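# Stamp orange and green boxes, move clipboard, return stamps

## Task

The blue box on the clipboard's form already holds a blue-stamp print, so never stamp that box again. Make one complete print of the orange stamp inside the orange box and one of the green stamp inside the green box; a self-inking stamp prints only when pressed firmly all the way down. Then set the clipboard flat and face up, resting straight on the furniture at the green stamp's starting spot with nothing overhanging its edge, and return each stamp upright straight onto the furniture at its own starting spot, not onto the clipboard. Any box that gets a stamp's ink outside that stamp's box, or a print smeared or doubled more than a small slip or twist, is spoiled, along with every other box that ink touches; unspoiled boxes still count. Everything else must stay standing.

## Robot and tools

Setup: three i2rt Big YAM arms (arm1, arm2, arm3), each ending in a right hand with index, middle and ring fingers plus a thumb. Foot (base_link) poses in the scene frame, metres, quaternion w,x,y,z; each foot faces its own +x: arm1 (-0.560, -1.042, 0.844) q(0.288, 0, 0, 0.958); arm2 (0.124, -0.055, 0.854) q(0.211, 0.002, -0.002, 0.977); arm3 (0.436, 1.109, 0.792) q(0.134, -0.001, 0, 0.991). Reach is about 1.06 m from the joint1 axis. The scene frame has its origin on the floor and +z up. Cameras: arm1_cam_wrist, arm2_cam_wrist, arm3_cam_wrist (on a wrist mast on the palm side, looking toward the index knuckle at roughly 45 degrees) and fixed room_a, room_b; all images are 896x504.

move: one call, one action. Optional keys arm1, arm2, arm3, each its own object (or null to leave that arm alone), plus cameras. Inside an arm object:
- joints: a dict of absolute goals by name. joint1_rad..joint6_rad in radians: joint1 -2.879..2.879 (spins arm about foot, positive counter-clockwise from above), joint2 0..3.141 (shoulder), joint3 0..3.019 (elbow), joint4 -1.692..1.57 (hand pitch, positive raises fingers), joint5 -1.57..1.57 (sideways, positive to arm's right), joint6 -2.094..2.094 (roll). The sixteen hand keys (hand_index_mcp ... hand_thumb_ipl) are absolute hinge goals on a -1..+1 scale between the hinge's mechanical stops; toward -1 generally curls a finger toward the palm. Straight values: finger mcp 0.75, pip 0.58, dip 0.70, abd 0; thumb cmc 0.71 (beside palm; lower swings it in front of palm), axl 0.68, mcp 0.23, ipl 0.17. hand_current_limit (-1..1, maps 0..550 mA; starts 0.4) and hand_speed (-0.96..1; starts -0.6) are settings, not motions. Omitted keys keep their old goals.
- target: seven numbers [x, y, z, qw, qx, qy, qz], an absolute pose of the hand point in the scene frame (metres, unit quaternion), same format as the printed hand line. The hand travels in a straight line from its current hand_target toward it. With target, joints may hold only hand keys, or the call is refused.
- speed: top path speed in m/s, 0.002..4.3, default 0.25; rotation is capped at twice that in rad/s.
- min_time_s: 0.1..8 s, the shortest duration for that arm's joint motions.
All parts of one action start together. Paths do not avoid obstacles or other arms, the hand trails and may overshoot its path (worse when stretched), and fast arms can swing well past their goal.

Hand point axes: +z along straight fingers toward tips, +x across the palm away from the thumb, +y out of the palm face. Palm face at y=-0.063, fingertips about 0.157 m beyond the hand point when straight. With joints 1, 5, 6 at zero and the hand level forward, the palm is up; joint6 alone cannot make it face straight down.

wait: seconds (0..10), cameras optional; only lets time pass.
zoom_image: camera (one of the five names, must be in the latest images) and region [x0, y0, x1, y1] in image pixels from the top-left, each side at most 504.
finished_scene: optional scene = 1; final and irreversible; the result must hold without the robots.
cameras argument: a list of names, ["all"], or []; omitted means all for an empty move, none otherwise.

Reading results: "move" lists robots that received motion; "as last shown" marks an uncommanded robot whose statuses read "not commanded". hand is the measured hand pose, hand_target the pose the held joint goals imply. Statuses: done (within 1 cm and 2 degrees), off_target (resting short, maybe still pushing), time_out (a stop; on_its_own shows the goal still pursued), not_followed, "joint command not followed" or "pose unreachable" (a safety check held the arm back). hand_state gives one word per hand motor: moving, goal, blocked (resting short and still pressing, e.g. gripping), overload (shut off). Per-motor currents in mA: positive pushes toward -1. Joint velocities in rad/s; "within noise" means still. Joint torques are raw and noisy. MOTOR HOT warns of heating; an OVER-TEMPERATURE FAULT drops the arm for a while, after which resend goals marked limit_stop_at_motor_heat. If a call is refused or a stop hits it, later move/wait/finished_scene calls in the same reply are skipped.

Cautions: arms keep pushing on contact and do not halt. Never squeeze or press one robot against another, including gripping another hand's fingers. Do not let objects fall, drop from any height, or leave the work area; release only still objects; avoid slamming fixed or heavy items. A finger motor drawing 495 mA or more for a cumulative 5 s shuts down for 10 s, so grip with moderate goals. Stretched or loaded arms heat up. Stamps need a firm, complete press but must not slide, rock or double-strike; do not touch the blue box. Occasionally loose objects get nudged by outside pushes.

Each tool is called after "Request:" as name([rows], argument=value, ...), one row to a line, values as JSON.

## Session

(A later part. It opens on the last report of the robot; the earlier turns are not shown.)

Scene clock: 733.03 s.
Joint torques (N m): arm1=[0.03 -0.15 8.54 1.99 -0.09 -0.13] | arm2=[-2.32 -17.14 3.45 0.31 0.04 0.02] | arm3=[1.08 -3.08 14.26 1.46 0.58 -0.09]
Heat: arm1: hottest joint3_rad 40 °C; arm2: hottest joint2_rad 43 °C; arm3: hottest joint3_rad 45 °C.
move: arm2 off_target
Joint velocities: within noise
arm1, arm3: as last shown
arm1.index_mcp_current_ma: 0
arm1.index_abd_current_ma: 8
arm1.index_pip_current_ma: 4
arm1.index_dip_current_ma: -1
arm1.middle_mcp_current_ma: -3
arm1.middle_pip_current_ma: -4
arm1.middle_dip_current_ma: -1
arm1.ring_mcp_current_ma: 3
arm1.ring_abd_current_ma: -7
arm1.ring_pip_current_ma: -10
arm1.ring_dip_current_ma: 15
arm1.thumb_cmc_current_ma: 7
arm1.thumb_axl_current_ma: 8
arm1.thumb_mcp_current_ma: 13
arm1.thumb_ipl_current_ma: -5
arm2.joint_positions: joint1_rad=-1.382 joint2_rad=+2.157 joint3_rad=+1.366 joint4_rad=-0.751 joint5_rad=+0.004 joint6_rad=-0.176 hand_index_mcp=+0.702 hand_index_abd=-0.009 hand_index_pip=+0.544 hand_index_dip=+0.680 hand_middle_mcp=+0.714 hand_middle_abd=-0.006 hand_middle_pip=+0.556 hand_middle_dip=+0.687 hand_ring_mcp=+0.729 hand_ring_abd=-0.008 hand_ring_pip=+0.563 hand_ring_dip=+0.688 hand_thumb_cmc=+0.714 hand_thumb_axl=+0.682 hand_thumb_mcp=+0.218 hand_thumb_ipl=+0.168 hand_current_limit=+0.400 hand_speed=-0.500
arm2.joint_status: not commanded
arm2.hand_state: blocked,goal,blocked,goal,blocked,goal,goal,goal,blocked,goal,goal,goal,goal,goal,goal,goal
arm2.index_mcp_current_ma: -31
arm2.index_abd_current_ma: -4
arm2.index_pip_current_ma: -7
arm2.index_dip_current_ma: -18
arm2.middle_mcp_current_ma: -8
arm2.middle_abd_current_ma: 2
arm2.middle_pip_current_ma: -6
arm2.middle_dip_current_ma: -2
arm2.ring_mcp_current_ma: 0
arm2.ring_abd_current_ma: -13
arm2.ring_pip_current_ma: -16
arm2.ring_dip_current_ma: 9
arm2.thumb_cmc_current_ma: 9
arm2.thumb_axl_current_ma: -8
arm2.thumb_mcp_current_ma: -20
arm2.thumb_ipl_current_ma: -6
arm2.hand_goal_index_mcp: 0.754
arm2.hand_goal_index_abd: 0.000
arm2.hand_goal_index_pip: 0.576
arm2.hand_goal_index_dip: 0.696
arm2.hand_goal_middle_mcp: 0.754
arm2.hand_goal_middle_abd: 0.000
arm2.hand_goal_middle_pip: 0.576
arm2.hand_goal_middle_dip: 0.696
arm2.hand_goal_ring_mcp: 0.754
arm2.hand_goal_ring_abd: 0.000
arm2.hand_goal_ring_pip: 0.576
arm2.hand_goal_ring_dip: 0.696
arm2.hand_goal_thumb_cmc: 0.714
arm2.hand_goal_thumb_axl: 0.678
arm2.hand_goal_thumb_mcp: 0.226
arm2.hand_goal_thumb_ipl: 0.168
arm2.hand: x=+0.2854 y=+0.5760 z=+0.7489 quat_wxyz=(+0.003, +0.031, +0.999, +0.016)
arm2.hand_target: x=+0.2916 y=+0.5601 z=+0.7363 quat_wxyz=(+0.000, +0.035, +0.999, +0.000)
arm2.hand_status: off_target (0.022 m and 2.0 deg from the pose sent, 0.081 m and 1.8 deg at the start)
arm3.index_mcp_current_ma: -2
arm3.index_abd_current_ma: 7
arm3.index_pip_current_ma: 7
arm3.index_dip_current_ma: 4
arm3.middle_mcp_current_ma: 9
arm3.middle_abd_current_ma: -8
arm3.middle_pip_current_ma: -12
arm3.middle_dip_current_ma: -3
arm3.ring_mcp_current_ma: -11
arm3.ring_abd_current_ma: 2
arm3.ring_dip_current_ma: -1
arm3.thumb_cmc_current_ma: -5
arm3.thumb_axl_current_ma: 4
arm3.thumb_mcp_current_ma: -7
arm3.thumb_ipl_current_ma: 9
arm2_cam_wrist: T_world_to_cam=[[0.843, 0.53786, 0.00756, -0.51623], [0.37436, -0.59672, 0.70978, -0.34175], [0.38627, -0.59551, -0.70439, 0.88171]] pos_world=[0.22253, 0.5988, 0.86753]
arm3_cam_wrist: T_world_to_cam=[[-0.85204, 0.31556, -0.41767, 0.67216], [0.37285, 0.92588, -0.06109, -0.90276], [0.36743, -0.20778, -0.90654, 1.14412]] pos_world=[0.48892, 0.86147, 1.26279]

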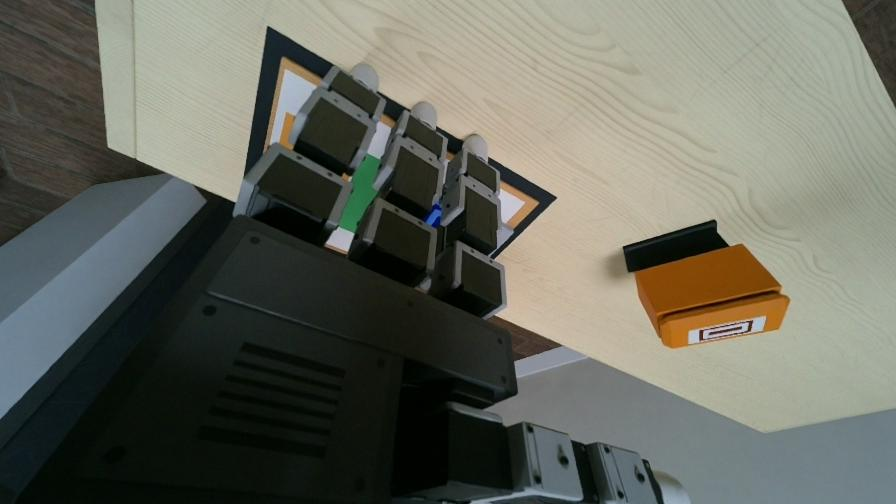

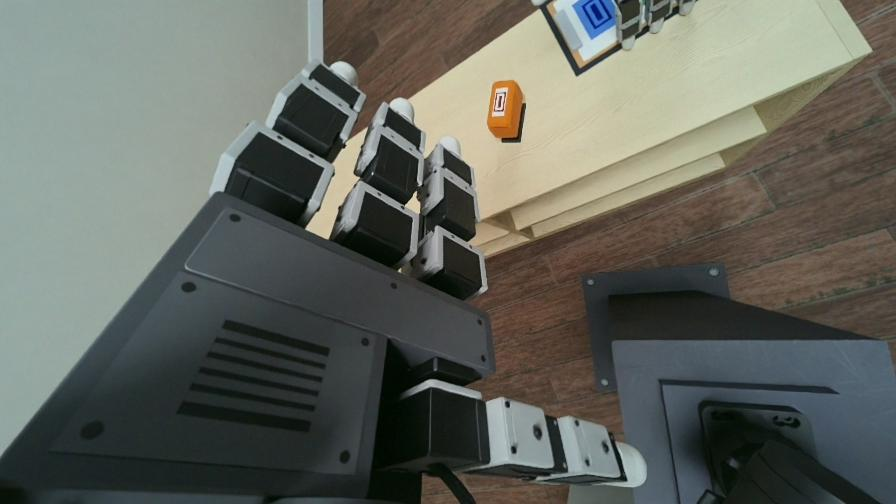

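Request:
move(arm2={"target": [0.292, 0.525, 0.735, 0.0, 0.0349, 0.9994, 0.0], "speed": 0.05}, cameras=["arm2_cam_wrist", "arm3_cam_wrist", "room_b"])

Request:
zoom_image(camera="arm2_cam_wrist", region=[50, 0, 560, 290])

Request:
zoom_image(camera="room_b", region=[440, 140, 540, 240])

Scene clock: 739.23 s.
Joint torques (N m): arm1=[0.03 -0.09 8.55 2 -0.09 -0.13] | arm2=[-2.43 -15.97 3.14 0.4 0.05 0.01] | arm3=[1.55 -2.08 14.39 1.11 0.56 -0.04]
Heat: arm1: hottest joint3_rad 40 °C; arm2: hottest joint2_rad 43 °C; arm3: hottest joint3_rad 45 °C.
move: arm2 off_target
Joint velocities: within noise
arm1.joint_positions: joint1_rad=+0.107 joint2_rad=+0.639 joint3_rad=+1.372 joint4_rad=-1.403 joint5_rad=-0.093 joint6_rad=+1.215 hand_index_mcp=+0.753 hand_index_abd=+0.000 hand_index_pip=+0.577 hand_index_dip=+0.696 hand_middle_mcp=+0.753 hand_middle_abd=+0.000 hand_middle_pip=+0.577 hand_middle_dip=+0.696 hand_ring_mcp=+0.753 hand_ring_abd=+0.000 hand_ring_pip=+0.577 hand_ring_dip=+0.696 hand_thumb_cmc=+0.714 hand_thumb_axl=+0.677 hand_thumb_mcp=+0.225 hand_thumb_ipl=+0.168 hand_current_limit=+0.400 hand_speed=-0.600
arm1.joint_status: not commanded
arm1.hand_state: goal,goal,goal,goal,goal,goal,goal,goal,goal,goal,goal,goal,goal,goal,goal,goal
arm1.index_mcp_current_ma: 0
arm1.index_abd_current_ma: 9
arm1.index_pip_current_ma: 5
arm1.index_dip_current_ma: -8
arm1.middle_mcp_current_ma: -3
arm1.middle_abd_current_ma: -1
arm1.middle_pip_current_ma: -2
arm1.middle_dip_current_ma: -2
arm1.ring_mcp_current_ma: 8
arm1.ring_abd_current_ma: 0
arm1.ring_pip_current_ma: -5
arm1.ring_dip_current_ma: 13
arm1.thumb_cmc_current_ma: 12
arm1.thumb_axl_current_ma: 8
arm1.thumb_mcp_current_ma: 6
arm1.thumb_ipl_current_ma: -6
arm1.hand_goal_index_mcp: 0.754
arm1.hand_goal_index_abd: 0.000
arm1.hand_goal_index_pip: 0.576
arm1.hand_goal_index_dip: 0.696
arm1.hand_goal_middle_mcp: 0.754
arm1.hand_goal_middle_abd: 0.000
arm1.hand_goal_middle_pip: 0.576
arm1.hand_goal_middle_dip: 0.696
arm1.hand_goal_ring_mcp: 0.754
arm1.hand_goal_ring_abd: 0.000
arm1.hand_goal_ring_pip: 0.576
arm1.hand_goal_ring_dip: 0.696
arm1.hand_goal_thumb_cmc: 0.714
arm1.hand_goal_thumb_axl: 0.678
arm1.hand_goal_thumb_mcp: 0.226
arm1.hand_goal_thumb_ipl: 0.168
arm1.hand: x=-0.7467 y=-0.8649 z=+1.3582 quat_wxyz=(-0.415, +0.034, +0.899, +0.137)
arm1.hand_target: x=-0.7441 y=-0.8642 z=+1.3721 quat_wxyz=(-0.427, +0.036, +0.892, +0.145)
arm1.hand_status: not commanded
arm2.joint_positions: joint1_rad=-1.399 joint2_rad=+2.100 joint3_rad=+1.248 joint4_rad=-0.689 joint5_rad=+0.003 joint6_rad=-0.193 hand_index_mcp=+0.702 hand_index_abd=-0.009 hand_index_pip=+0.544 hand_index_dip=+0.680 hand_middle_mcp=+0.713 hand_middle_abd=-0.006 hand_middle_pip=+0.556 hand_middle_dip=+0.687 hand_ring_mcp=+0.729 hand_ring_abd=-0.008 hand_ring_pip=+0.563 hand_ring_dip=+0.688 hand_thumb_cmc=+0.720 hand_thumb_axl=+0.682 hand_thumb_mcp=+0.218 hand_thumb_ipl=+0.168 hand_current_limit=+0.400 hand_speed=-0.500
arm2.joint_status: not commanded
arm2.hand_state: blocked,goal,blocked,goal,blocked,goal,blocked,goal,blocked,goal,goal,goal,goal,goal,goal,goal
arm2.index_mcp_current_ma: -37
arm2.index_abd_current_ma: -5
arm2.index_pip_current_ma: -7
arm2.index_dip_current_ma: -15
arm2.middle_mcp_current_ma: -19
arm2.middle_abd_current_ma: 7
arm2.middle_pip_current_ma: -3
arm2.middle_dip_current_ma: -1
arm2.ring_mcp_current_ma: 2
arm2.ring_abd_current_ma: -15
arm2.ring_pip_current_ma: -12
arm2.ring_dip_current_ma: 10
arm2.thumb_cmc_current_ma: 8
arm2.thumb_axl_current_ma: 1
arm2.thumb_mcp_current_ma: -13
arm2.thumb_ipl_current_ma: -6
arm2.hand_goal_index_mcp: 0.754
arm2.hand_goal_index_abd: 0.000
arm2.hand_goal_index_pip: 0.576
arm2.hand_goal_index_dip: 0.696
arm2.hand_goal_middle_mcp: 0.754
arm2.hand_goal_middle_abd: 0.000
arm2.hand_goal_middle_pip: 0.576
arm2.hand_goal_middle_dip: 0.696
arm2.hand_goal_ring_mcp: 0.754
arm2.hand_goal_ring_abd: 0.000
arm2.hand_goal_ring_pip: 0.576
arm2.hand_goal_ring_dip: 0.696
arm2.hand_goal_thumb_cmc: 0.714
arm2.hand_goal_thumb_axl: 0.678
arm2.hand_goal_thumb_mcp: 0.226
arm2.hand_goal_thumb_ipl: 0.168
arm2.hand: x=+0.2862 y=+0.5417 z=+0.7477 quat_wxyz=(+0.003, +0.031, +0.999, +0.017)
arm2.hand_target: x=+0.2916 y=+0.5251 z=+0.7353 quat_wxyz=(+0.000, +0.035, +0.999, +0.000)
arm2.hand_status: off_target (0.022 m and 2.0 deg from the pose sent, 0.053 m and 1.9 deg at the start)
arm3: as last shown
arm3.index_mcp_current_ma: -1
arm3.index_abd_current_ma: 9
arm3.index_pip_current_ma: 6
arm3.index_dip_current_ma: 0
arm3.middle_mcp_current_ma: 11
arm3.middle_abd_current_ma: -9
arm3.middle_dip_current_ma: -5
arm3.ring_mcp_current_ma: -5
arm3.ring_pip_current_ma: -6
arm3.ring_dip_current_ma: -4
arm3.thumb_cmc_current_ma: 1
arm3.thumb_mcp_current_ma: -10
arm3.thumb_ipl_current_ma: 6
arm2_cam_wrist: T_world_to_cam=[[0.84298, 0.53788, 0.00849, -0.49911], [0.3741, -0.59749, 0.70927, -0.36074], [0.38657, -0.59472, -0.70489, 0.86003]] pos_world=[0.22323, 0.5644, 0.86633]
arm3_cam_wrist: T_world_to_cam=[[-0.85204, 0.31556, -0.41767, 0.67216], [0.37285, 0.92588, -0.06109, -0.90276], [0.36743, -0.20778, -0.90654, 1.14412]] pos_world=[0.48892, 0.86147, 1.26279]

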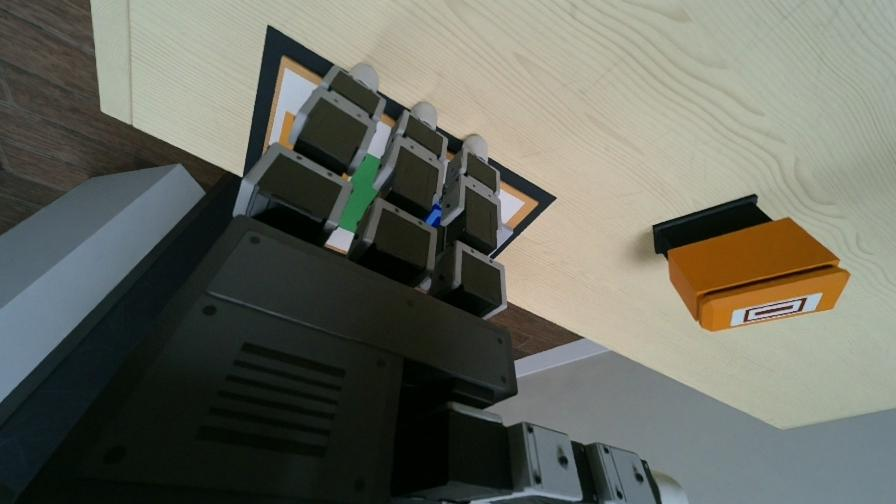

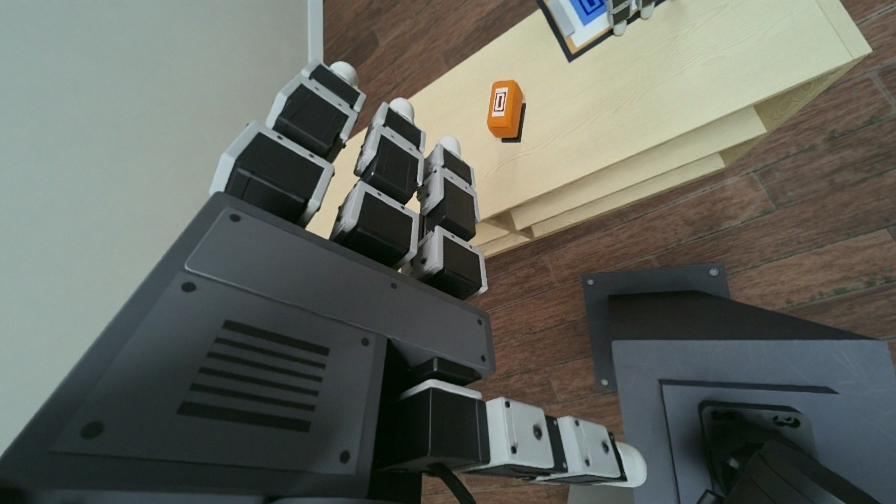

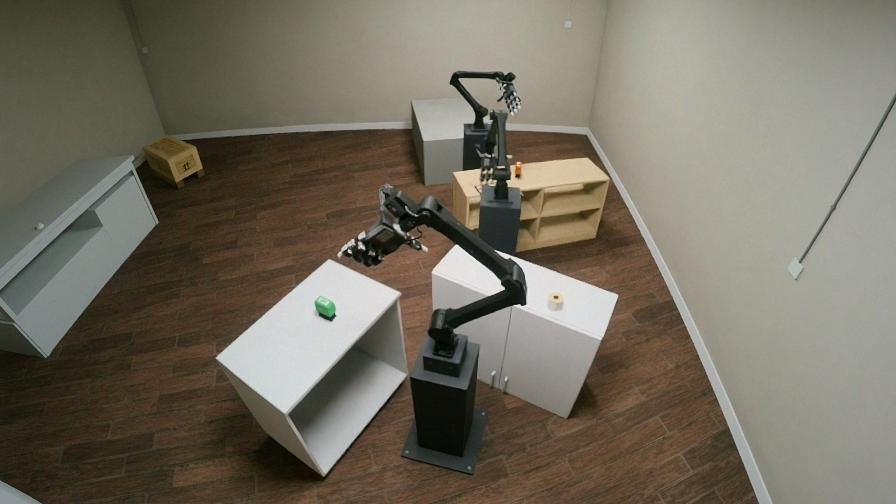

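Region (50, 0, 560, 290) is 510x290 pixels. A region can be at most 504 by 504 pixels.

Scaled by 5.040 from the camera's image (finer frame: 1280x720).

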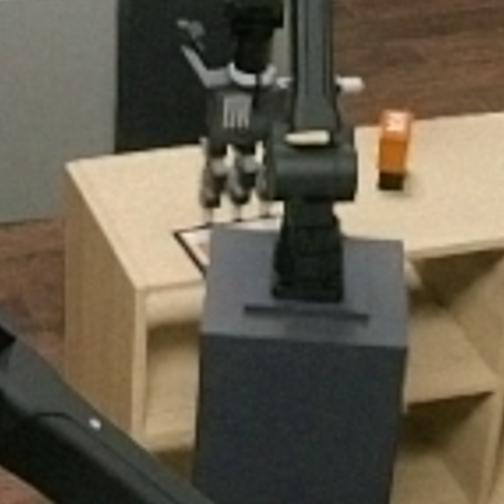

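Request:
move(arm2={"target": [0.292, 0.57, 0.85, 0.0, 0.0349, 0.9994, 0.0], "speed": 0.15}, arm3={"joints": {"joint1_rad": 2.134}, "min_time_s": 1.5}, cameras=["arm2_cam_wrist", "arm3_cam_wrist"])

Request:
zoom_image(camera="arm3_cam_wrist", region=[420, 0, 700, 220])

Scene clock: 750.20 s.
Joint torques (N m): arm1=[-0.09 -0.15 8.54 2 -0.1 -0.13] | arm2=[-0.73 -17.55 8.03 -0.2 0.07 0.21] | arm3=[-0.56 -2.43 14.31 1.35 0.49 -0.06]
Heat: arm1: hottest joint3_rad 40 °C; arm2: hottest joint2_rad 43 °C; arm3: hottest joint3_rad 45 °C.
move: arm2 off_target; arm3 done
Joint velocities: within noise
arm1: as last shown
arm1.index_mcp_current_ma: 1
arm1.index_pip_current_ma: 13
arm1.index_dip_current_ma: -3
arm1.middle_mcp_current_ma: -1
arm1.middle_abd_current_ma: 0
arm1.middle_pip_current_ma: -4
arm1.ring_mcp_current_ma: 7
arm1.ring_abd_current_ma: 2
arm1.ring_pip_current_ma: -4
arm1.thumb_cmc_current_ma: 8
arm1.thumb_axl_current_ma: 7
arm1.thumb_mcp_current_ma: 2
arm1.thumb_ipl_current_ma: -5
arm2.joint_positions: joint1_rad=-1.399 joint2_rad=+2.003 joint3_rad=+1.389 joint4_rad=-0.990 joint5_rad=+0.003 joint6_rad=-0.190 hand_index_mcp=+0.743 hand_index_abd=-0.003 hand_index_pip=+0.568 hand_index_dip=+0.689 hand_middle_mcp=+0.741 hand_middle_abd=-0.002 hand_middle_pip=+0.569 hand_middle_dip=+0.689 hand_ring_mcp=+0.743 hand_ring_abd=-0.008 hand_ring_pip=+0.568 hand_ring_dip=+0.688 hand_thumb_cmc=+0.708 hand_thumb_axl=+0.682 hand_thumb_mcp=+0.218 hand_thumb_ipl=+0.168 hand_current_limit=+0.400 hand_speed=-0.500
arm2.joint_status: not commanded
arm2.hand_state: goal,goal,goal,goal,goal,goal,goal,goal,goal,goal,goal,goal,goal,goal,goal,goal
arm2.index_mcp_current_ma: -10
arm2.index_abd_current_ma: -5
arm2.index_pip_current_ma: 6
arm2.index_dip_current_ma: -11
arm2.middle_mcp_current_ma: -6
arm2.middle_abd_current_ma: 2
arm2.middle_pip_current_ma: 6
arm2.middle_dip_current_ma: 1
arm2.ring_mcp_current_ma: 4
arm2.ring_abd_current_ma: -6
arm2.ring_pip_current_ma: -9
arm2.ring_dip_current_ma: 6
arm2.thumb_cmc_current_ma: 11
arm2.thumb_axl_current_ma: 2
arm2.thumb_mcp_current_ma: -17
arm2.thumb_ipl_current_ma: -2
arm2.hand_goal_index_mcp: 0.754
arm2.hand_goal_index_abd: 0.000
arm2.hand_goal_index_pip: 0.576
arm2.hand_goal_index_dip: 0.696
arm2.hand_goal_middle_mcp: 0.754
arm2.hand_goal_middle_abd: 0.000
arm2.hand_goal_middle_pip: 0.576
arm2.hand_goal_middle_dip: 0.696
arm2.hand_goal_ring_mcp: 0.754
arm2.hand_goal_ring_abd: 0.000
arm2.hand_goal_ring_pip: 0.576
arm2.hand_goal_ring_dip: 0.696
arm2.hand_goal_thumb_cmc: 0.714
arm2.hand_goal_thumb_axl: 0.678
arm2.hand_goal_thumb_mcp: 0.226
arm2.hand_goal_thumb_ipl: 0.168
arm2.hand: x=+0.2906 y=+0.5561 z=+0.8326 quat_wxyz=(-0.004, +0.032, +0.999, -0.014)
arm2.hand_target: x=+0.2918 y=+0.5696 z=+0.8504 quat_wxyz=(+0.000, +0.035, +0.999, +0.000)
arm2.hand_status: off_target (0.022 m and 1.7 deg from the pose sent, 0.106 m and 2.0 deg at the start)
arm3.joint_positions: joint1_rad=+2.143 joint2_rad=+0.730 joint3_rad=+0.874 joint4_rad=-0.866 joint5_rad=+0.592 joint6_rad=+1.703 hand_index_mcp=+0.754 hand_index_abd=+0.002 hand_index_pip=+0.577 hand_index_dip=+0.696 hand_middle_mcp=+0.754 hand_middle_abd=+0.003 hand_middle_pip=+0.577 hand_middle_dip=+0.696 hand_ring_mcp=+0.774 hand_ring_abd=+0.022 hand_ring_pip=+0.591 hand_ring_dip=+0.702 hand_thumb_cmc=+0.714 hand_thumb_axl=+0.677 hand_thumb_mcp=+0.226 hand_thumb_ipl=+0.168 hand_current_limit=+0.400 hand_speed=-0.600
arm3.joint_status: all done
arm3.hand_state: goal,goal,goal,goal,goal,goal,goal,goal,blocked,blocked,goal,goal,goal,goal,goal,goal
arm3.index_mcp_current_ma: -6
arm3.index_abd_current_ma: 6
arm3.index_pip_current_ma: 10
arm3.index_dip_current_ma: -3
arm3.middle_mcp_current_ma: 7
arm3.middle_abd_current_ma: -11
arm3.middle_pip_current_ma: -6
arm3.middle_dip_current_ma: 1
arm3.ring_mcp_current_ma: -4
arm3.ring_abd_current_ma: 2
arm3.ring_pip_current_ma: -8
arm3.ring_dip_current_ma: -3
arm3.thumb_cmc_current_ma: -2
arm3.thumb_axl_current_ma: 1
arm3.thumb_mcp_current_ma: -10
arm3.thumb_ipl_current_ma: 13
arm3.hand_goal_index_mcp: 0.754
arm3.hand_goal_index_abd: 0.000
arm3.hand_goal_index_pip: 0.576
arm3.hand_goal_index_dip: 0.696
arm3.hand_goal_middle_mcp: 0.754
arm3.hand_goal_middle_abd: 0.000
arm3.hand_goal_middle_pip: 0.576
arm3.hand_goal_middle_dip: 0.696
arm3.hand_goal_ring_mcp: 0.754
arm3.hand_goal_ring_abd: 0.000
arm3.hand_goal_ring_pip: 0.576
arm3.hand_goal_ring_dip: 0.696
arm3.hand_goal_thumb_cmc: 0.714
arm3.hand_goal_thumb_axl: 0.678
arm3.hand_goal_thumb_mcp: 0.226
arm3.hand_goal_thumb_ipl: 0.168
arm3.hand: x=+0.3588 y=+0.8021 z=+1.1410 quat_wxyz=(-0.435, -0.589, +0.654, -0.190)
arm3.hand_target: x=+0.3569 y=+0.8011 z=+1.1598 quat_wxyz=(-0.441, -0.576, +0.658, -0.202)
arm3.hand_status: not commanded
arm2_cam_wrist: T_world_to_cam=[[0.84426, 0.53462, -0.03754, -0.47157], [0.38394, -0.55447, 0.73834, -0.46502], [0.37391, -0.63777, -0.67338, 0.92812]] pos_world=[0.22963, 0.5862, 0.95062]
arm3_cam_wrist: T_world_to_cam=[[-0.65609, 0.62903, -0.41697, 0.23843], [0.71079, 0.70072, -0.06134, -0.80007], [0.2536, -0.33663, -0.90685, 1.33699]] pos_world=[0.38606, 0.86071, 1.26279]

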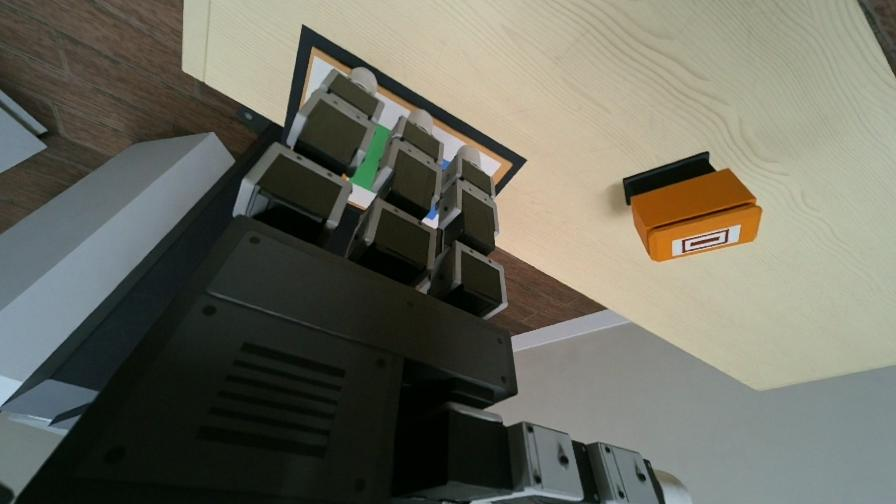

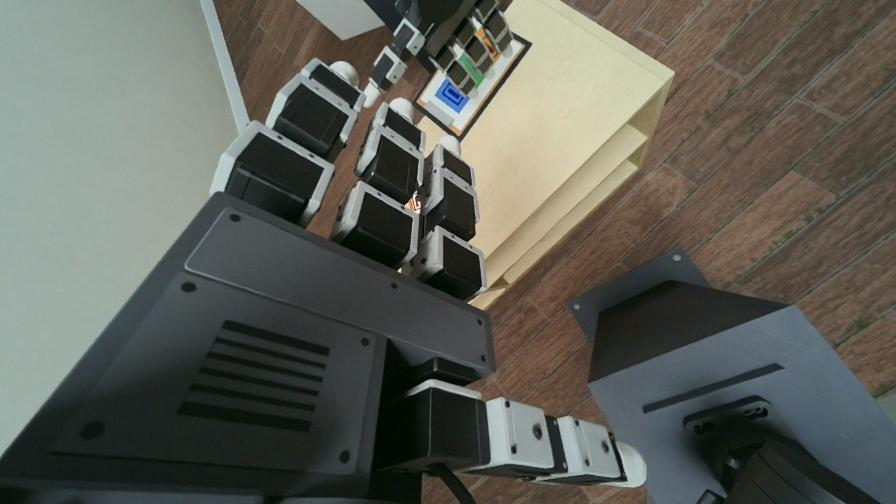

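Scaled by 1.800 from the camera's image (finer frame: 1280x720).

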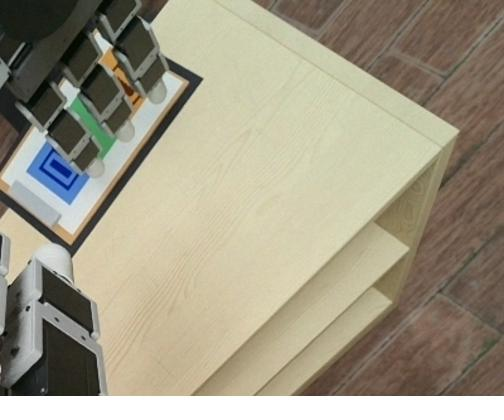

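Request:
move(arm2={"joints": {"joint1_rad": -0.75}, "min_time_s": 1.5}, cameras=["arm2_cam_wrist", "arm3_cam_wrist", "room_b"])

Request:
zoom_image(camera="arm3_cam_wrist", region=[380, 0, 700, 220])

Scene clock: 753.43 s.
Joint torques (N m): arm1=[0.03 -0.15 8.54 1.99 -0.09 -0.13] | arm2=[-1.9 -17.55 7.98 -0.17 0.07 0.19] | arm3=[-0.91 -3.25 14.39 1.33 0.52 -0.1]
Heat: arm1: hottest joint3_rad 40 °C; arm2: hottest joint2_rad 43 °C; arm3: hottest joint3_rad 45 °C.
move: arm2 done
Joint velocities: within noise
arm1, arm3: as last shown
arm1.index_mcp_current_ma: -2
arm1.index_abd_current_ma: 4
arm1.index_dip_current_ma: -4
arm1.middle_mcp_current_ma: 7
arm1.middle_abd_current_ma: 3
arm1.middle_pip_current_ma: 8
arm1.middle_dip_current_ma: -4
arm1.ring_mcp_current_ma: 6
arm1.ring_abd_current_ma: 1
arm1.ring_pip_current_ma: -7
arm1.ring_dip_current_ma: 0
arm1.thumb_cmc_current_ma: 5
arm1.thumb_axl_current_ma: 12
arm1.thumb_mcp_current_ma: 5
arm1.thumb_ipl_current_ma: -12
arm2.joint_positions: joint1_rad=-0.741 joint2_rad=+2.003 joint3_rad=+1.389 joint4_rad=-0.990 joint5_rad=+0.003 joint6_rad=-0.189 hand_index_mcp=+0.743 hand_index_abd=-0.008 hand_index_pip=+0.568 hand_index_dip=+0.690 hand_middle_mcp=+0.741 hand_middle_abd=-0.005 hand_middle_pip=+0.569 hand_middle_dip=+0.689 hand_ring_mcp=+0.743 hand_ring_abd=-0.008 hand_ring_pip=+0.568 hand_ring_dip=+0.688 hand_thumb_cmc=+0.708 hand_thumb_axl=+0.682 hand_thumb_mcp=+0.218 hand_thumb_ipl=+0.168 hand_current_limit=+0.400 hand_speed=-0.500
arm2.joint_status: all done
arm2.hand_state: goal,goal,goal,goal,goal,goal,goal,goal,goal,goal,goal,goal,goal,goal,goal,goal
arm2.index_mcp_current_ma: -7
arm2.index_abd_current_ma: -7
arm2.index_pip_current_ma: 5
arm2.index_dip_current_ma: -5
arm2.middle_mcp_current_ma: -5
arm2.middle_abd_current_ma: 4
arm2.middle_pip_current_ma: 4
arm2.middle_dip_current_ma: -2
arm2.ring_mcp_current_ma: 5
arm2.ring_abd_current_ma: -17
arm2.ring_pip_current_ma: -12
arm2.ring_dip_current_ma: 7
arm2.thumb_cmc_current_ma: 4
arm2.thumb_axl_current_ma: -7
arm2.thumb_mcp_current_ma: -13
arm2.thumb_ipl_current_ma: -8
arm2.hand_goal_index_mcp: 0.754
arm2.hand_goal_index_abd: 0.000
arm2.hand_goal_index_pip: 0.576
arm2.hand_goal_index_dip: 0.696
arm2.hand_goal_middle_mcp: 0.754
arm2.hand_goal_middle_abd: 0.000
arm2.hand_goal_middle_pip: 0.576
arm2.hand_goal_middle_dip: 0.696
arm2.hand_goal_ring_mcp: 0.754
arm2.hand_goal_ring_abd: 0.000
arm2.hand_goal_ring_pip: 0.576
arm2.hand_goal_ring_dip: 0.696
arm2.hand_goal_thumb_cmc: 0.714
arm2.hand_goal_thumb_axl: 0.678
arm2.hand_goal_thumb_mcp: 0.226
arm2.hand_goal_thumb_ipl: 0.168
arm2.hand: x=-0.1180 y=+0.5302 z=+0.8336 quat_wxyz=(+0.003, -0.292, +0.956, -0.013)
arm2.hand_target: x=-0.1171 y=+0.5450 z=+0.8514 quat_wxyz=(+0.002, -0.283, +0.959, +0.001)
arm2.hand_status: not commanded
arm3.index_mcp_current_ma: -3
arm3.index_abd_current_ma: 7
arm3.index_pip_current_ma: 4
arm3.index_dip_current_ma: 2
arm3.middle_mcp_current_ma: 9
arm3.middle_abd_current_ma: -9
arm3.middle_pip_current_ma: -9
arm3.middle_dip_current_ma: 4
arm3.ring_mcp_current_ma: -8
arm3.ring_abd_current_ma: 4
arm3.ring_pip_current_ma: -12
arm3.thumb_cmc_current_ma: 0
arm3.thumb_axl_current_ma: 7
arm3.thumb_mcp_current_ma: -7
arm3.thumb_ipl_current_ma: 10
arm2_cam_wrist: T_world_to_cam=[[0.34218, 0.93902, -0.03387, -0.38942], [0.64056, -0.20675, 0.73955, -0.47832], [0.68745, -0.27476, -0.67225, 0.90869]] pos_world=[-0.18504, 0.51646, 0.95141]
arm3_cam_wrist: T_world_to_cam=[[-0.65609, 0.62903, -0.41697, 0.23843], [0.71079, 0.70072, -0.06134, -0.80007], [0.2536, -0.33663, -0.90685, 1.33699]] pos_world=[0.38606, 0.86071, 1.26279]

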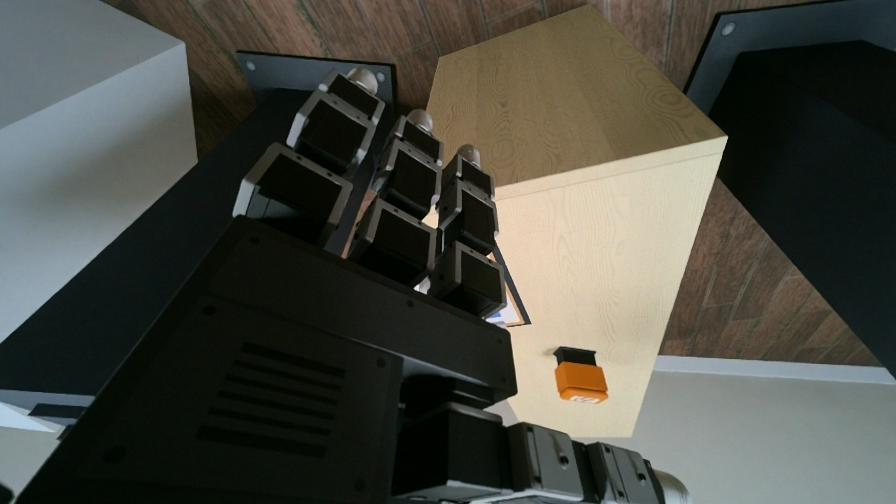

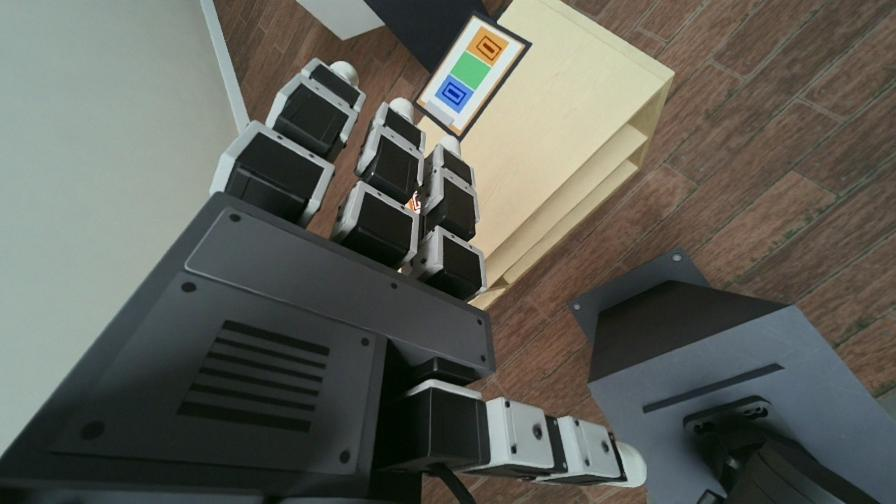

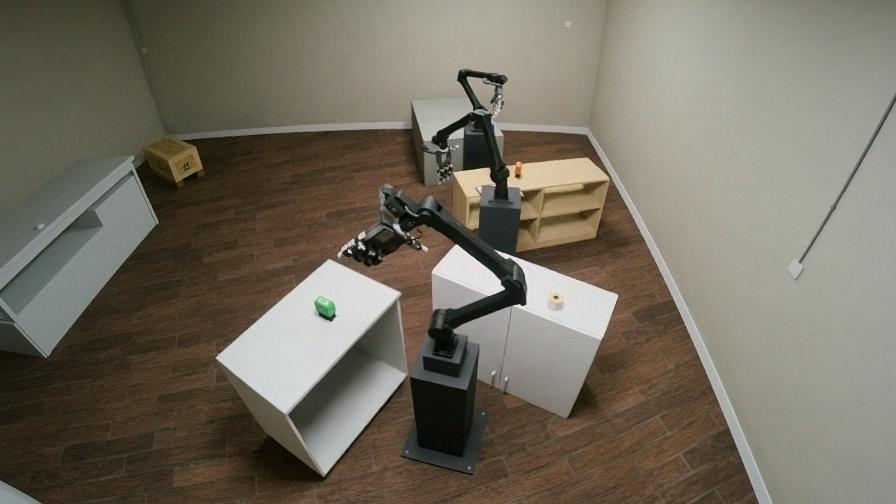

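Scaled by 1.575 from the camera's image (finer frame: 1280x720).

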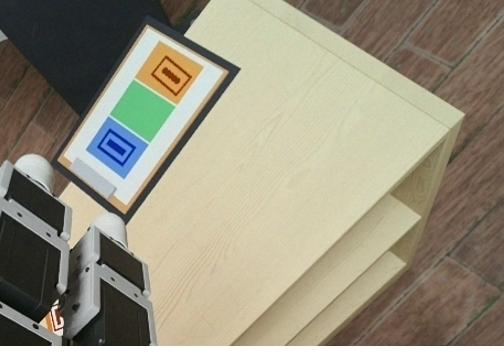

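Request:
zoom_image(camera="arm3_cam_wrist", region=[400, 0, 560, 150])

Scaled by 3.150 from the camera's image (finer frame: 1280x720).

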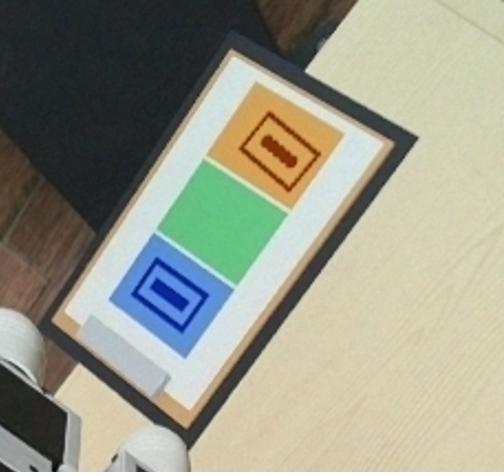

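Request:
move(arm2={"joints": {"joint1_rad": -1.385}, "min_time_s": 1.5})

Request:
move(arm2={"target": [0.292, 0.605, 0.80, 0.0, 0.0349, 0.9994, 0.0], "speed": 0.15})

Request:
move(arm2={"target": [0.292, 0.590, 0.742, 0.0, 0.0349, 0.9994, 0.0], "speed": 0.06}, cameras=["arm2_cam_wrist", "arm3_cam_wrist"])

Scene clock: 764.33 s.
Joint torques (N m): arm1=[-0.15 -0.15 8.54 1.99 -0.09 -0.13] | arm2=[-0.5 -17.61 7.98 -0.12 0.05 0.19] | arm3=[0.26 -2.55 14.41 1.4 0.52 -0.04]
Heat: arm1: hottest joint3_rad 40 °C; arm2: hottest joint2_rad 42 °C; arm3: hottest joint3_rad 45 °C.
move: arm2 done
Joint velocities: within noise
arm1, arm3: as last shown
arm1.index_mcp_current_ma: 1
arm1.index_abd_current_ma: 7
arm1.index_pip_current_ma: 11
arm1.index_dip_current_ma: -6
arm1.middle_mcp_current_ma: 14
arm1.middle_abd_current_ma: 1
arm1.middle_pip_current_ma: 1
arm1.middle_dip_current_ma: -3
arm1.ring_mcp_current_ma: 10
arm1.ring_abd_current_ma: 3
arm1.ring_pip_current_ma: -3
arm1.ring_dip_current_ma: 9
arm1.thumb_cmc_current_ma: 11
arm1.thumb_axl_current_ma: 13
arm1.thumb_mcp_current_ma: -1
arm1.thumb_ipl_current_ma: -6
arm2.joint_positions: joint1_rad=-1.393 joint2_rad=+2.003 joint3_rad=+1.389 joint4_rad=-0.990 joint5_rad=+0.004 joint6_rad=-0.188 hand_index_mcp=+0.743 hand_index_abd=+0.003 hand_index_pip=+0.568 hand_index_dip=+0.690 hand_middle_mcp=+0.741 hand_middle_abd=+0.003 hand_middle_pip=+0.569 hand_middle_dip=+0.689 hand_ring_mcp=+0.743 hand_ring_abd=+0.005 hand_ring_pip=+0.568 hand_ring_dip=+0.688 hand_thumb_cmc=+0.708 hand_thumb_axl=+0.682 hand_thumb_mcp=+0.218 hand_thumb_ipl=+0.168 hand_current_limit=+0.400 hand_speed=-0.500
arm2.joint_status: all done
arm2.hand_state: goal,goal,goal,goal,goal,goal,goal,goal,goal,goal,goal,goal,goal,goal,goal,goal
arm2.index_mcp_current_ma: -7
arm2.index_abd_current_ma: -4
arm2.index_pip_current_ma: -1
arm2.index_dip_current_ma: -9
arm2.middle_mcp_current_ma: 0
arm2.middle_abd_current_ma: 8
arm2.middle_pip_current_ma: 4
arm2.middle_dip_current_ma: -6
arm2.ring_mcp_current_ma: 7
arm2.ring_abd_current_ma: -8
arm2.ring_pip_current_ma: -13
arm2.ring_dip_current_ma: 13
arm2.thumb_cmc_current_ma: -1
arm2.thumb_axl_current_ma: -10
arm2.thumb_mcp_current_ma: -8
arm2.thumb_ipl_current_ma: -3
arm2.hand_goal_index_mcp: 0.754
arm2.hand_goal_index_abd: 0.000
arm2.hand_goal_index_pip: 0.576
arm2.hand_goal_index_dip: 0.696
arm2.hand_goal_middle_mcp: 0.754
arm2.hand_goal_middle_abd: 0.000
arm2.hand_goal_middle_pip: 0.576
arm2.hand_goal_middle_dip: 0.696
arm2.hand_goal_ring_mcp: 0.754
arm2.hand_goal_ring_abd: 0.000
arm2.hand_goal_ring_pip: 0.576
arm2.hand_goal_ring_dip: 0.696
arm2.hand_goal_thumb_cmc: 0.714
arm2.hand_goal_thumb_axl: 0.678
arm2.hand_goal_thumb_mcp: 0.226
arm2.hand_goal_thumb_ipl: 0.168
arm2.hand: x=+0.2873 y=+0.5570 z=+0.8326 quat_wxyz=(-0.003, +0.030, +0.999, -0.014)
arm2.hand_target: x=+0.2862 y=+0.5711 z=+0.8504 quat_wxyz=(+0.000, +0.030, +1.000, +0.000)
arm2.hand_status: not commanded
arm3.index_mcp_current_ma: -7
arm3.index_abd_current_ma: 9
arm3.index_pip_current_ma: 8
arm3.index_dip_current_ma: -1
arm3.middle_mcp_current_ma: 7
arm3.middle_abd_current_ma: -11
arm3.middle_pip_current_ma: -8
arm3.middle_dip_current_ma: -4
arm3.ring_mcp_current_ma: -5
arm3.ring_abd_current_ma: 7
arm3.ring_pip_current_ma: -8
arm3.ring_dip_current_ma: -4
arm3.thumb_cmc_current_ma: -3
arm3.thumb_axl_current_ma: 8
pictures: none

Scene clock: 765.67 s.
Joint torques (N m): arm1=[0.09 -0.15 8.55 2 -0.1 -0.14] | arm2=[-0.32 -18.49 7.91 0.79 0.05 0.2] | arm3=[-0.56 -3.25 14.38 1.33 0.55 -0.05]
Heat: arm1: hottest joint3_rad 40 °C; arm2: hottest joint2_rad 42 °C; arm3: hottest joint3_rad 45 °C.
move: arm2 off_target
Joint velocities: within noise
arm1, arm3: as last shown
arm1.index_mcp_current_ma: -12
arm1.index_abd_current_ma: 3
arm1.index_pip_current_ma: 2
arm1.index_dip_current_ma: -5
arm1.middle_mcp_current_ma: 16
arm1.middle_abd_current_ma: -1
arm1.middle_pip_current_ma: -1
arm1.middle_dip_current_ma: 4
arm1.ring_mcp_current_ma: 5
arm1.ring_abd_current_ma: -4
arm1.ring_pip_current_ma: -2
arm1.thumb_cmc_current_ma: 12
arm1.thumb_axl_current_ma: 17
arm1.thumb_mcp_current_ma: 3
arm1.thumb_ipl_current_ma: -8
arm2.joint_positions: joint1_rad=-1.392 joint2_rad=+2.139 joint3_rad=+1.485 joint4_rad=-0.966 joint5_rad=+0.004 joint6_rad=-0.175 hand_index_mcp=+0.743 hand_index_abd=+0.003 hand_index_pip=+0.568 hand_index_dip=+0.690 hand_middle_mcp=+0.742 hand_middle_abd=+0.003 hand_middle_pip=+0.569 hand_middle_dip=+0.689 hand_ring_mcp=+0.743 hand_ring_abd=+0.005 hand_ring_pip=+0.568 hand_ring_dip=+0.688 hand_thumb_cmc=+0.708 hand_thumb_axl=+0.682 hand_thumb_mcp=+0.218 hand_thumb_ipl=+0.168 hand_current_limit=+0.400 hand_speed=-0.500
arm2.joint_status: not commanded
arm2.hand_state: goal,goal,goal,goal,goal,goal,goal,goal,goal,goal,goal,goal,goal,goal,goal,goal
arm2.index_mcp_current_ma: -8
arm2.index_abd_current_ma: -2
arm2.index_pip_current_ma: 7
arm2.index_dip_current_ma: -12
arm2.middle_mcp_current_ma: -6
arm2.middle_abd_current_ma: 12
arm2.middle_pip_current_ma: -5
arm2.middle_dip_current_ma: 1
arm2.ring_mcp_current_ma: 12
arm2.ring_abd_current_ma: -5
arm2.ring_pip_current_ma: -10
arm2.ring_dip_current_ma: 6
arm2.thumb_cmc_current_ma: 4
arm2.thumb_axl_current_ma: -1
arm2.thumb_mcp_current_ma: -16
arm2.thumb_ipl_current_ma: -11
arm2.hand_goal_index_mcp: 0.754
arm2.hand_goal_index_abd: 0.000
arm2.hand_goal_index_pip: 0.576
arm2.hand_goal_index_dip: 0.696
arm2.hand_goal_middle_mcp: 0.754
arm2.hand_goal_middle_abd: 0.000
arm2.hand_goal_middle_pip: 0.576
arm2.hand_goal_middle_dip: 0.696
arm2.hand_goal_ring_mcp: 0.754
arm2.hand_goal_ring_abd: 0.000
arm2.hand_goal_ring_pip: 0.576
arm2.hand_goal_ring_dip: 0.696
arm2.hand_goal_thumb_cmc: 0.714
arm2.hand_goal_thumb_axl: 0.678
arm2.hand_goal_thumb_mcp: 0.226
arm2.hand_goal_thumb_ipl: 0.168
arm2.hand: x=+0.2941 y=+0.5843 z=+0.7865 quat_wxyz=(-0.005, +0.036, +0.999, -0.021)
arm2.hand_target: x=+0.2917 y=+0.6042 z=+0.8006 quat_wxyz=(+0.000, +0.035, +0.999, +0.000)
arm2.hand_status: off_target (0.025 m and 2.5 deg from the pose sent, 0.058 m and 1.8 deg at the start)
arm3.index_mcp_current_ma: -9
arm3.index_abd_current_ma: 6
arm3.index_pip_current_ma: 6
arm3.index_dip_current_ma: 6
arm3.middle_mcp_current_ma: 9
arm3.middle_pip_current_ma: -11
arm3.middle_dip_current_ma: -2
arm3.ring_mcp_current_ma: -9
arm3.ring_abd_current_ma: 4
arm3.ring_pip_current_ma: -7
arm3.thumb_cmc_current_ma: 2
arm3.thumb_axl_current_ma: 7
arm3.thumb_mcp_current_ma: -9
arm3.thumb_ipl_current_ma: 8
pictures: none

Scene clock: 767.43 s.
Joint torques (N m): arm1=[-0.03 -0.21 8.55 1.98 -0.09 -0.13] | arm2=[-0.67 -17.44 5.07 1.07 0.02 0.15] | arm3=[-0.62 -2.37 14.26 1.24 0.54 -0.05]
Heat: arm1: hottest joint3_rad 40 °C; arm2: hottest joint2_rad 42 °C; arm3: hottest joint3_rad 45 °C.
move: arm2 done
Joint velocities: within noise
arm1, arm3: as last shown
arm1.index_mcp_current_ma: -10
arm1.index_abd_current_ma: 8
arm1.index_pip_current_ma: 7
arm1.index_dip_current_ma: -9
arm1.middle_mcp_current_ma: 6
arm1.middle_pip_current_ma: 1
arm1.middle_dip_current_ma: -2
arm1.ring_mcp_current_ma: 2
arm1.ring_abd_current_ma: 7
arm1.ring_pip_current_ma: 0
arm1.ring_dip_current_ma: 4
arm1.thumb_cmc_current_ma: 5
arm1.thumb_axl_current_ma: 7
arm1.thumb_mcp_current_ma: 13
arm1.thumb_ipl_current_ma: -10
arm2.joint_positions: joint1_rad=-1.392 joint2_rad=+2.195 joint3_rad=+1.453 joint4_rad=-0.835 joint5_rad=+0.005 joint6_rad=-0.175 hand_index_mcp=+0.745 hand_index_abd=-0.007 hand_index_pip=+0.572 hand_index_dip=+0.697 hand_middle_mcp=+0.742 hand_middle_abd=+0.003 hand_middle_pip=+0.569 hand_middle_dip=+0.689 hand_ring_mcp=+0.743 hand_ring_abd=+0.005 hand_ring_pip=+0.568 hand_ring_dip=+0.688 hand_thumb_cmc=+0.708 hand_thumb_axl=+0.682 hand_thumb_mcp=+0.218 hand_thumb_ipl=+0.168 hand_current_limit=+0.400 hand_speed=-0.500
arm2.joint_status: not commanded
arm2.hand_state: goal,goal,goal,goal,goal,goal,goal,goal,goal,goal,goal,goal,goal,goal,goal,goal
arm2.index_mcp_current_ma: -6
arm2.index_abd_current_ma: -7
arm2.index_pip_current_ma: 6
arm2.index_dip_current_ma: -3
arm2.middle_mcp_current_ma: -4
arm2.middle_abd_current_ma: 12
arm2.middle_pip_current_ma: 4
arm2.middle_dip_current_ma: -4
arm2.ring_mcp_current_ma: 8
arm2.ring_abd_current_ma: -8
arm2.ring_pip_current_ma: -12
arm2.ring_dip_current_ma: 3
arm2.thumb_cmc_current_ma: 2
arm2.thumb_axl_current_ma: -3
arm2.thumb_mcp_current_ma: -6
arm2.thumb_ipl_current_ma: 2
arm2.hand_goal_index_mcp: 0.754
arm2.hand_goal_index_abd: 0.000
arm2.hand_goal_index_pip: 0.576
arm2.hand_goal_index_dip: 0.696
arm2.hand_goal_middle_mcp: 0.754
arm2.hand_goal_middle_abd: 0.000
arm2.hand_goal_middle_pip: 0.576
arm2.hand_goal_middle_dip: 0.696
arm2.hand_goal_ring_mcp: 0.754
arm2.hand_goal_ring_abd: 0.000
arm2.hand_goal_ring_pip: 0.576
arm2.hand_goal_ring_dip: 0.696
arm2.hand_goal_thumb_cmc: 0.714
arm2.hand_goal_thumb_axl: 0.678
arm2.hand_goal_thumb_mcp: 0.226
arm2.hand_goal_thumb_ipl: 0.168
arm2.hand: x=+0.2952 y=+0.5885 z=+0.7487 quat_wxyz=(+0.000, +0.036, +0.999, -0.001)
arm2.hand_target: x=+0.2920 y=+0.5899 z=+0.7422 quat_wxyz=(+0.000, +0.035, +0.999, +0.000)
arm2.hand_status: done (0.008 m and 0.2 deg from the pose sent, 0.045 m and 2.5 deg at the start)
arm3.index_abd_current_ma: 11
arm3.index_pip_current_ma: 5
arm3.index_dip_current_ma: 3
arm3.middle_mcp_current_ma: 4
arm3.middle_abd_current_ma: -7
arm3.middle_pip_current_ma: -7
arm3.middle_dip_current_ma: 4
arm3.ring_mcp_current_ma: -13
arm3.ring_abd_current_ma: 5
arm3.ring_pip_current_ma: -6
arm3.ring_dip_current_ma: -3
arm3.thumb_cmc_current_ma: 0
arm3.thumb_mcp_current_ma: -11
arm3.thumb_ipl_current_ma: 10
arm2_cam_wrist: T_world_to_cam=[[0.84837, 0.52913, -0.01699, -0.50924], [0.3737, -0.57582, 0.72717, -0.36297], [0.37498, -0.62326, -0.68624, 0.89136]] pos_world=[0.23342, 0.61601, 0.86698]
arm3_cam_wrist: T_world_to_cam=[[-0.65609, 0.62903, -0.41697, 0.23843], [0.71079, 0.70072, -0.06134, -0.80007], [0.2536, -0.33663, -0.90685, 1.33699]] pos_world=[0.38606, 0.86071, 1.26279]

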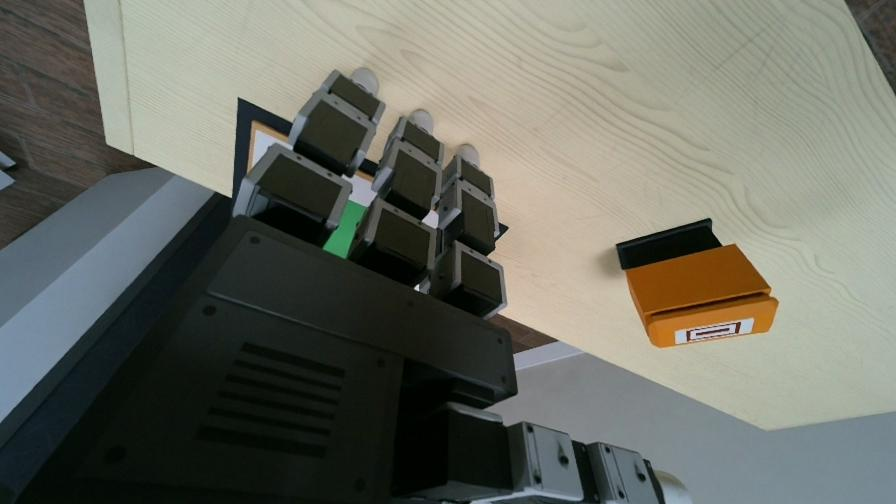

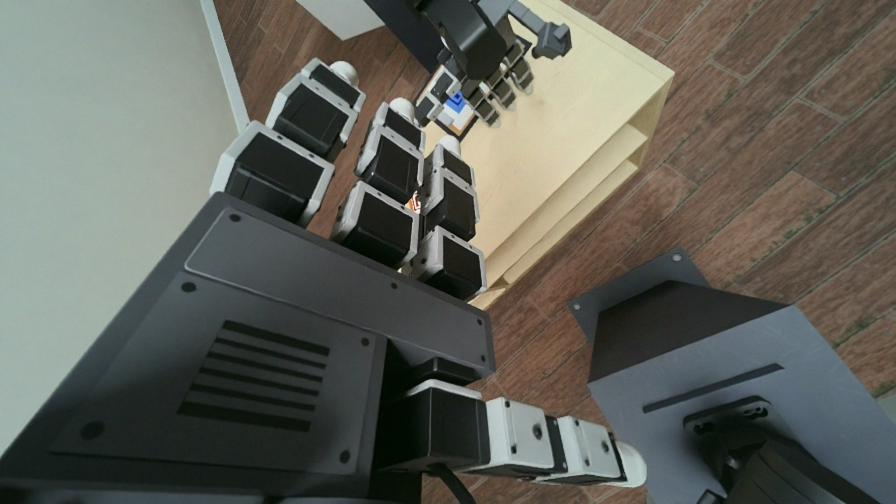

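Request:
move(arm2={"target":[0.292,0.511,0.736,0,0.0349,0.9994,0],"speed":0.05}, cameras=["arm2_cam_wrist"])

Scene clock: 778.70 s.
Joint torques (N m): arm1=[-0.03 -0.09 8.55 1.99 -0.1 -0.13] | arm2=[-2.2 -15.5 3.07 0.39 0.03 0.01] | arm3=[-0.44 -2.32 14.28 1.42 0.45 0]
Heat: arm1: hottest joint3_rad 40 °C; arm2: hottest joint2_rad 42 °C; arm3: hottest joint3_rad 45 °C.
move: arm2 off_target
Joint velocities: within noise
arm1, arm3: as last shown
arm1.index_mcp_current_ma: -1
arm1.index_abd_current_ma: 6
arm1.index_pip_current_ma: -3
arm1.index_dip_current_ma: -6
arm1.middle_mcp_current_ma: 9
arm1.middle_abd_current_ma: 4
arm1.middle_pip_current_ma: -6
arm1.middle_dip_current_ma: 4
arm1.ring_mcp_current_ma: -2
arm1.ring_abd_current_ma: 8
arm1.ring_pip_current_ma: -4
arm1.ring_dip_current_ma: 8
arm1.thumb_cmc_current_ma: 4
arm1.thumb_axl_current_ma: 9
arm1.thumb_mcp_current_ma: 1
arm1.thumb_ipl_current_ma: -5
arm2.joint_positions: joint1_rad=-1.408 joint2_rad=+2.077 joint3_rad=+1.201 joint4_rad=-0.669 joint5_rad=+0.004 joint6_rad=-0.200 hand_index_mcp=+0.707 hand_index_abd=-0.006 hand_index_pip=+0.547 hand_index_dip=+0.682 hand_middle_mcp=+0.719 hand_middle_abd=-0.001 hand_middle_pip=+0.559 hand_middle_dip=+0.689 hand_ring_mcp=+0.738 hand_ring_abd=-0.003 hand_ring_pip=+0.567 hand_ring_dip=+0.688 hand_thumb_cmc=+0.712 hand_thumb_axl=+0.682 hand_thumb_mcp=+0.218 hand_thumb_ipl=+0.168 hand_current_limit=+0.400 hand_speed=-0.500
arm2.joint_status: not commanded
arm2.hand_state: blocked,goal,blocked,goal,blocked,goal,goal,goal,goal,goal,goal,goal,goal,goal,goal,goal
arm2.index_mcp_current_ma: -28
arm2.index_abd_current_ma: -1
arm2.index_pip_current_ma: -2
arm2.index_dip_current_ma: -7
arm2.middle_mcp_current_ma: -12
arm2.middle_abd_current_ma: 4
arm2.middle_pip_current_ma: -4
arm2.middle_dip_current_ma: 0
arm2.ring_mcp_current_ma: 10
arm2.ring_abd_current_ma: -12
arm2.ring_pip_current_ma: -7
arm2.ring_dip_current_ma: 7
arm2.thumb_cmc_current_ma: 11
arm2.thumb_axl_current_ma: -5
arm2.thumb_mcp_current_ma: -4
arm2.thumb_ipl_current_ma: -3
arm2.hand_goal_index_mcp: 0.754
arm2.hand_goal_index_abd: 0.000
arm2.hand_goal_index_pip: 0.576
arm2.hand_goal_index_dip: 0.696
arm2.hand_goal_middle_mcp: 0.754
arm2.hand_goal_middle_abd: 0.000
arm2.hand_goal_middle_pip: 0.576
arm2.hand_goal_middle_dip: 0.696
arm2.hand_goal_ring_mcp: 0.754
arm2.hand_goal_ring_abd: 0.000
arm2.hand_goal_ring_pip: 0.576
arm2.hand_goal_ring_dip: 0.696
arm2.hand_goal_thumb_cmc: 0.714
arm2.hand_goal_thumb_axl: 0.678
arm2.hand_goal_thumb_mcp: 0.226
arm2.hand_goal_thumb_ipl: 0.168
arm2.hand: x=+0.2874 y=+0.5264 z=+0.7471 quat_wxyz=(+0.003, +0.032, +0.999, +0.015)
arm2.hand_target: x=+0.2918 y=+0.5111 z=+0.7362 quat_wxyz=(+0.000, +0.035, +0.999, +0.000)
arm2.hand_status: off_target (0.019 m and 1.8 deg from the pose sent, 0.079 m and 0.2 deg at the start)
arm3.index_mcp_current_ma: -3
arm3.index_abd_current_ma: 7
arm3.index_pip_current_ma: 4
arm3.index_dip_current_ma: 2
arm3.middle_mcp_current_ma: 7
arm3.middle_abd_current_ma: -8
arm3.middle_pip_current_ma: -5
arm3.middle_dip_current_ma: 2
arm3.ring_mcp_current_ma: -11
arm3.ring_abd_current_ma: 10
arm3.ring_pip_current_ma: -10
arm3.ring_dip_current_ma: -5
arm3.thumb_cmc_current_ma: 2
arm3.thumb_axl_current_ma: 2
arm3.thumb_mcp_current_ma: -9
arm3.thumb_ipl_current_ma: 12
arm2_cam_wrist: T_world_to_cam=[[0.84401, 0.53628, 0.00648, -0.48985], [0.37301, -0.59564, 0.71139, -0.37218], [0.38536, -0.598, -0.70277, 0.85048]] pos_world=[0.22453, 0.5496, 0.86563]

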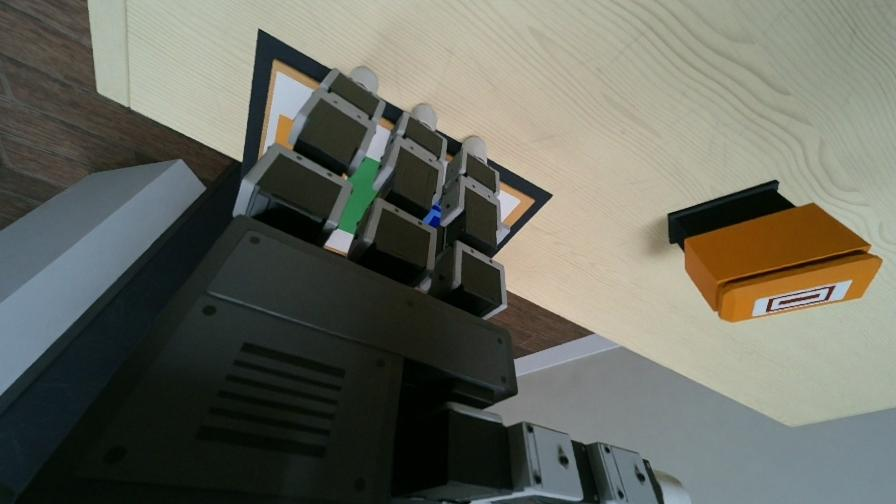

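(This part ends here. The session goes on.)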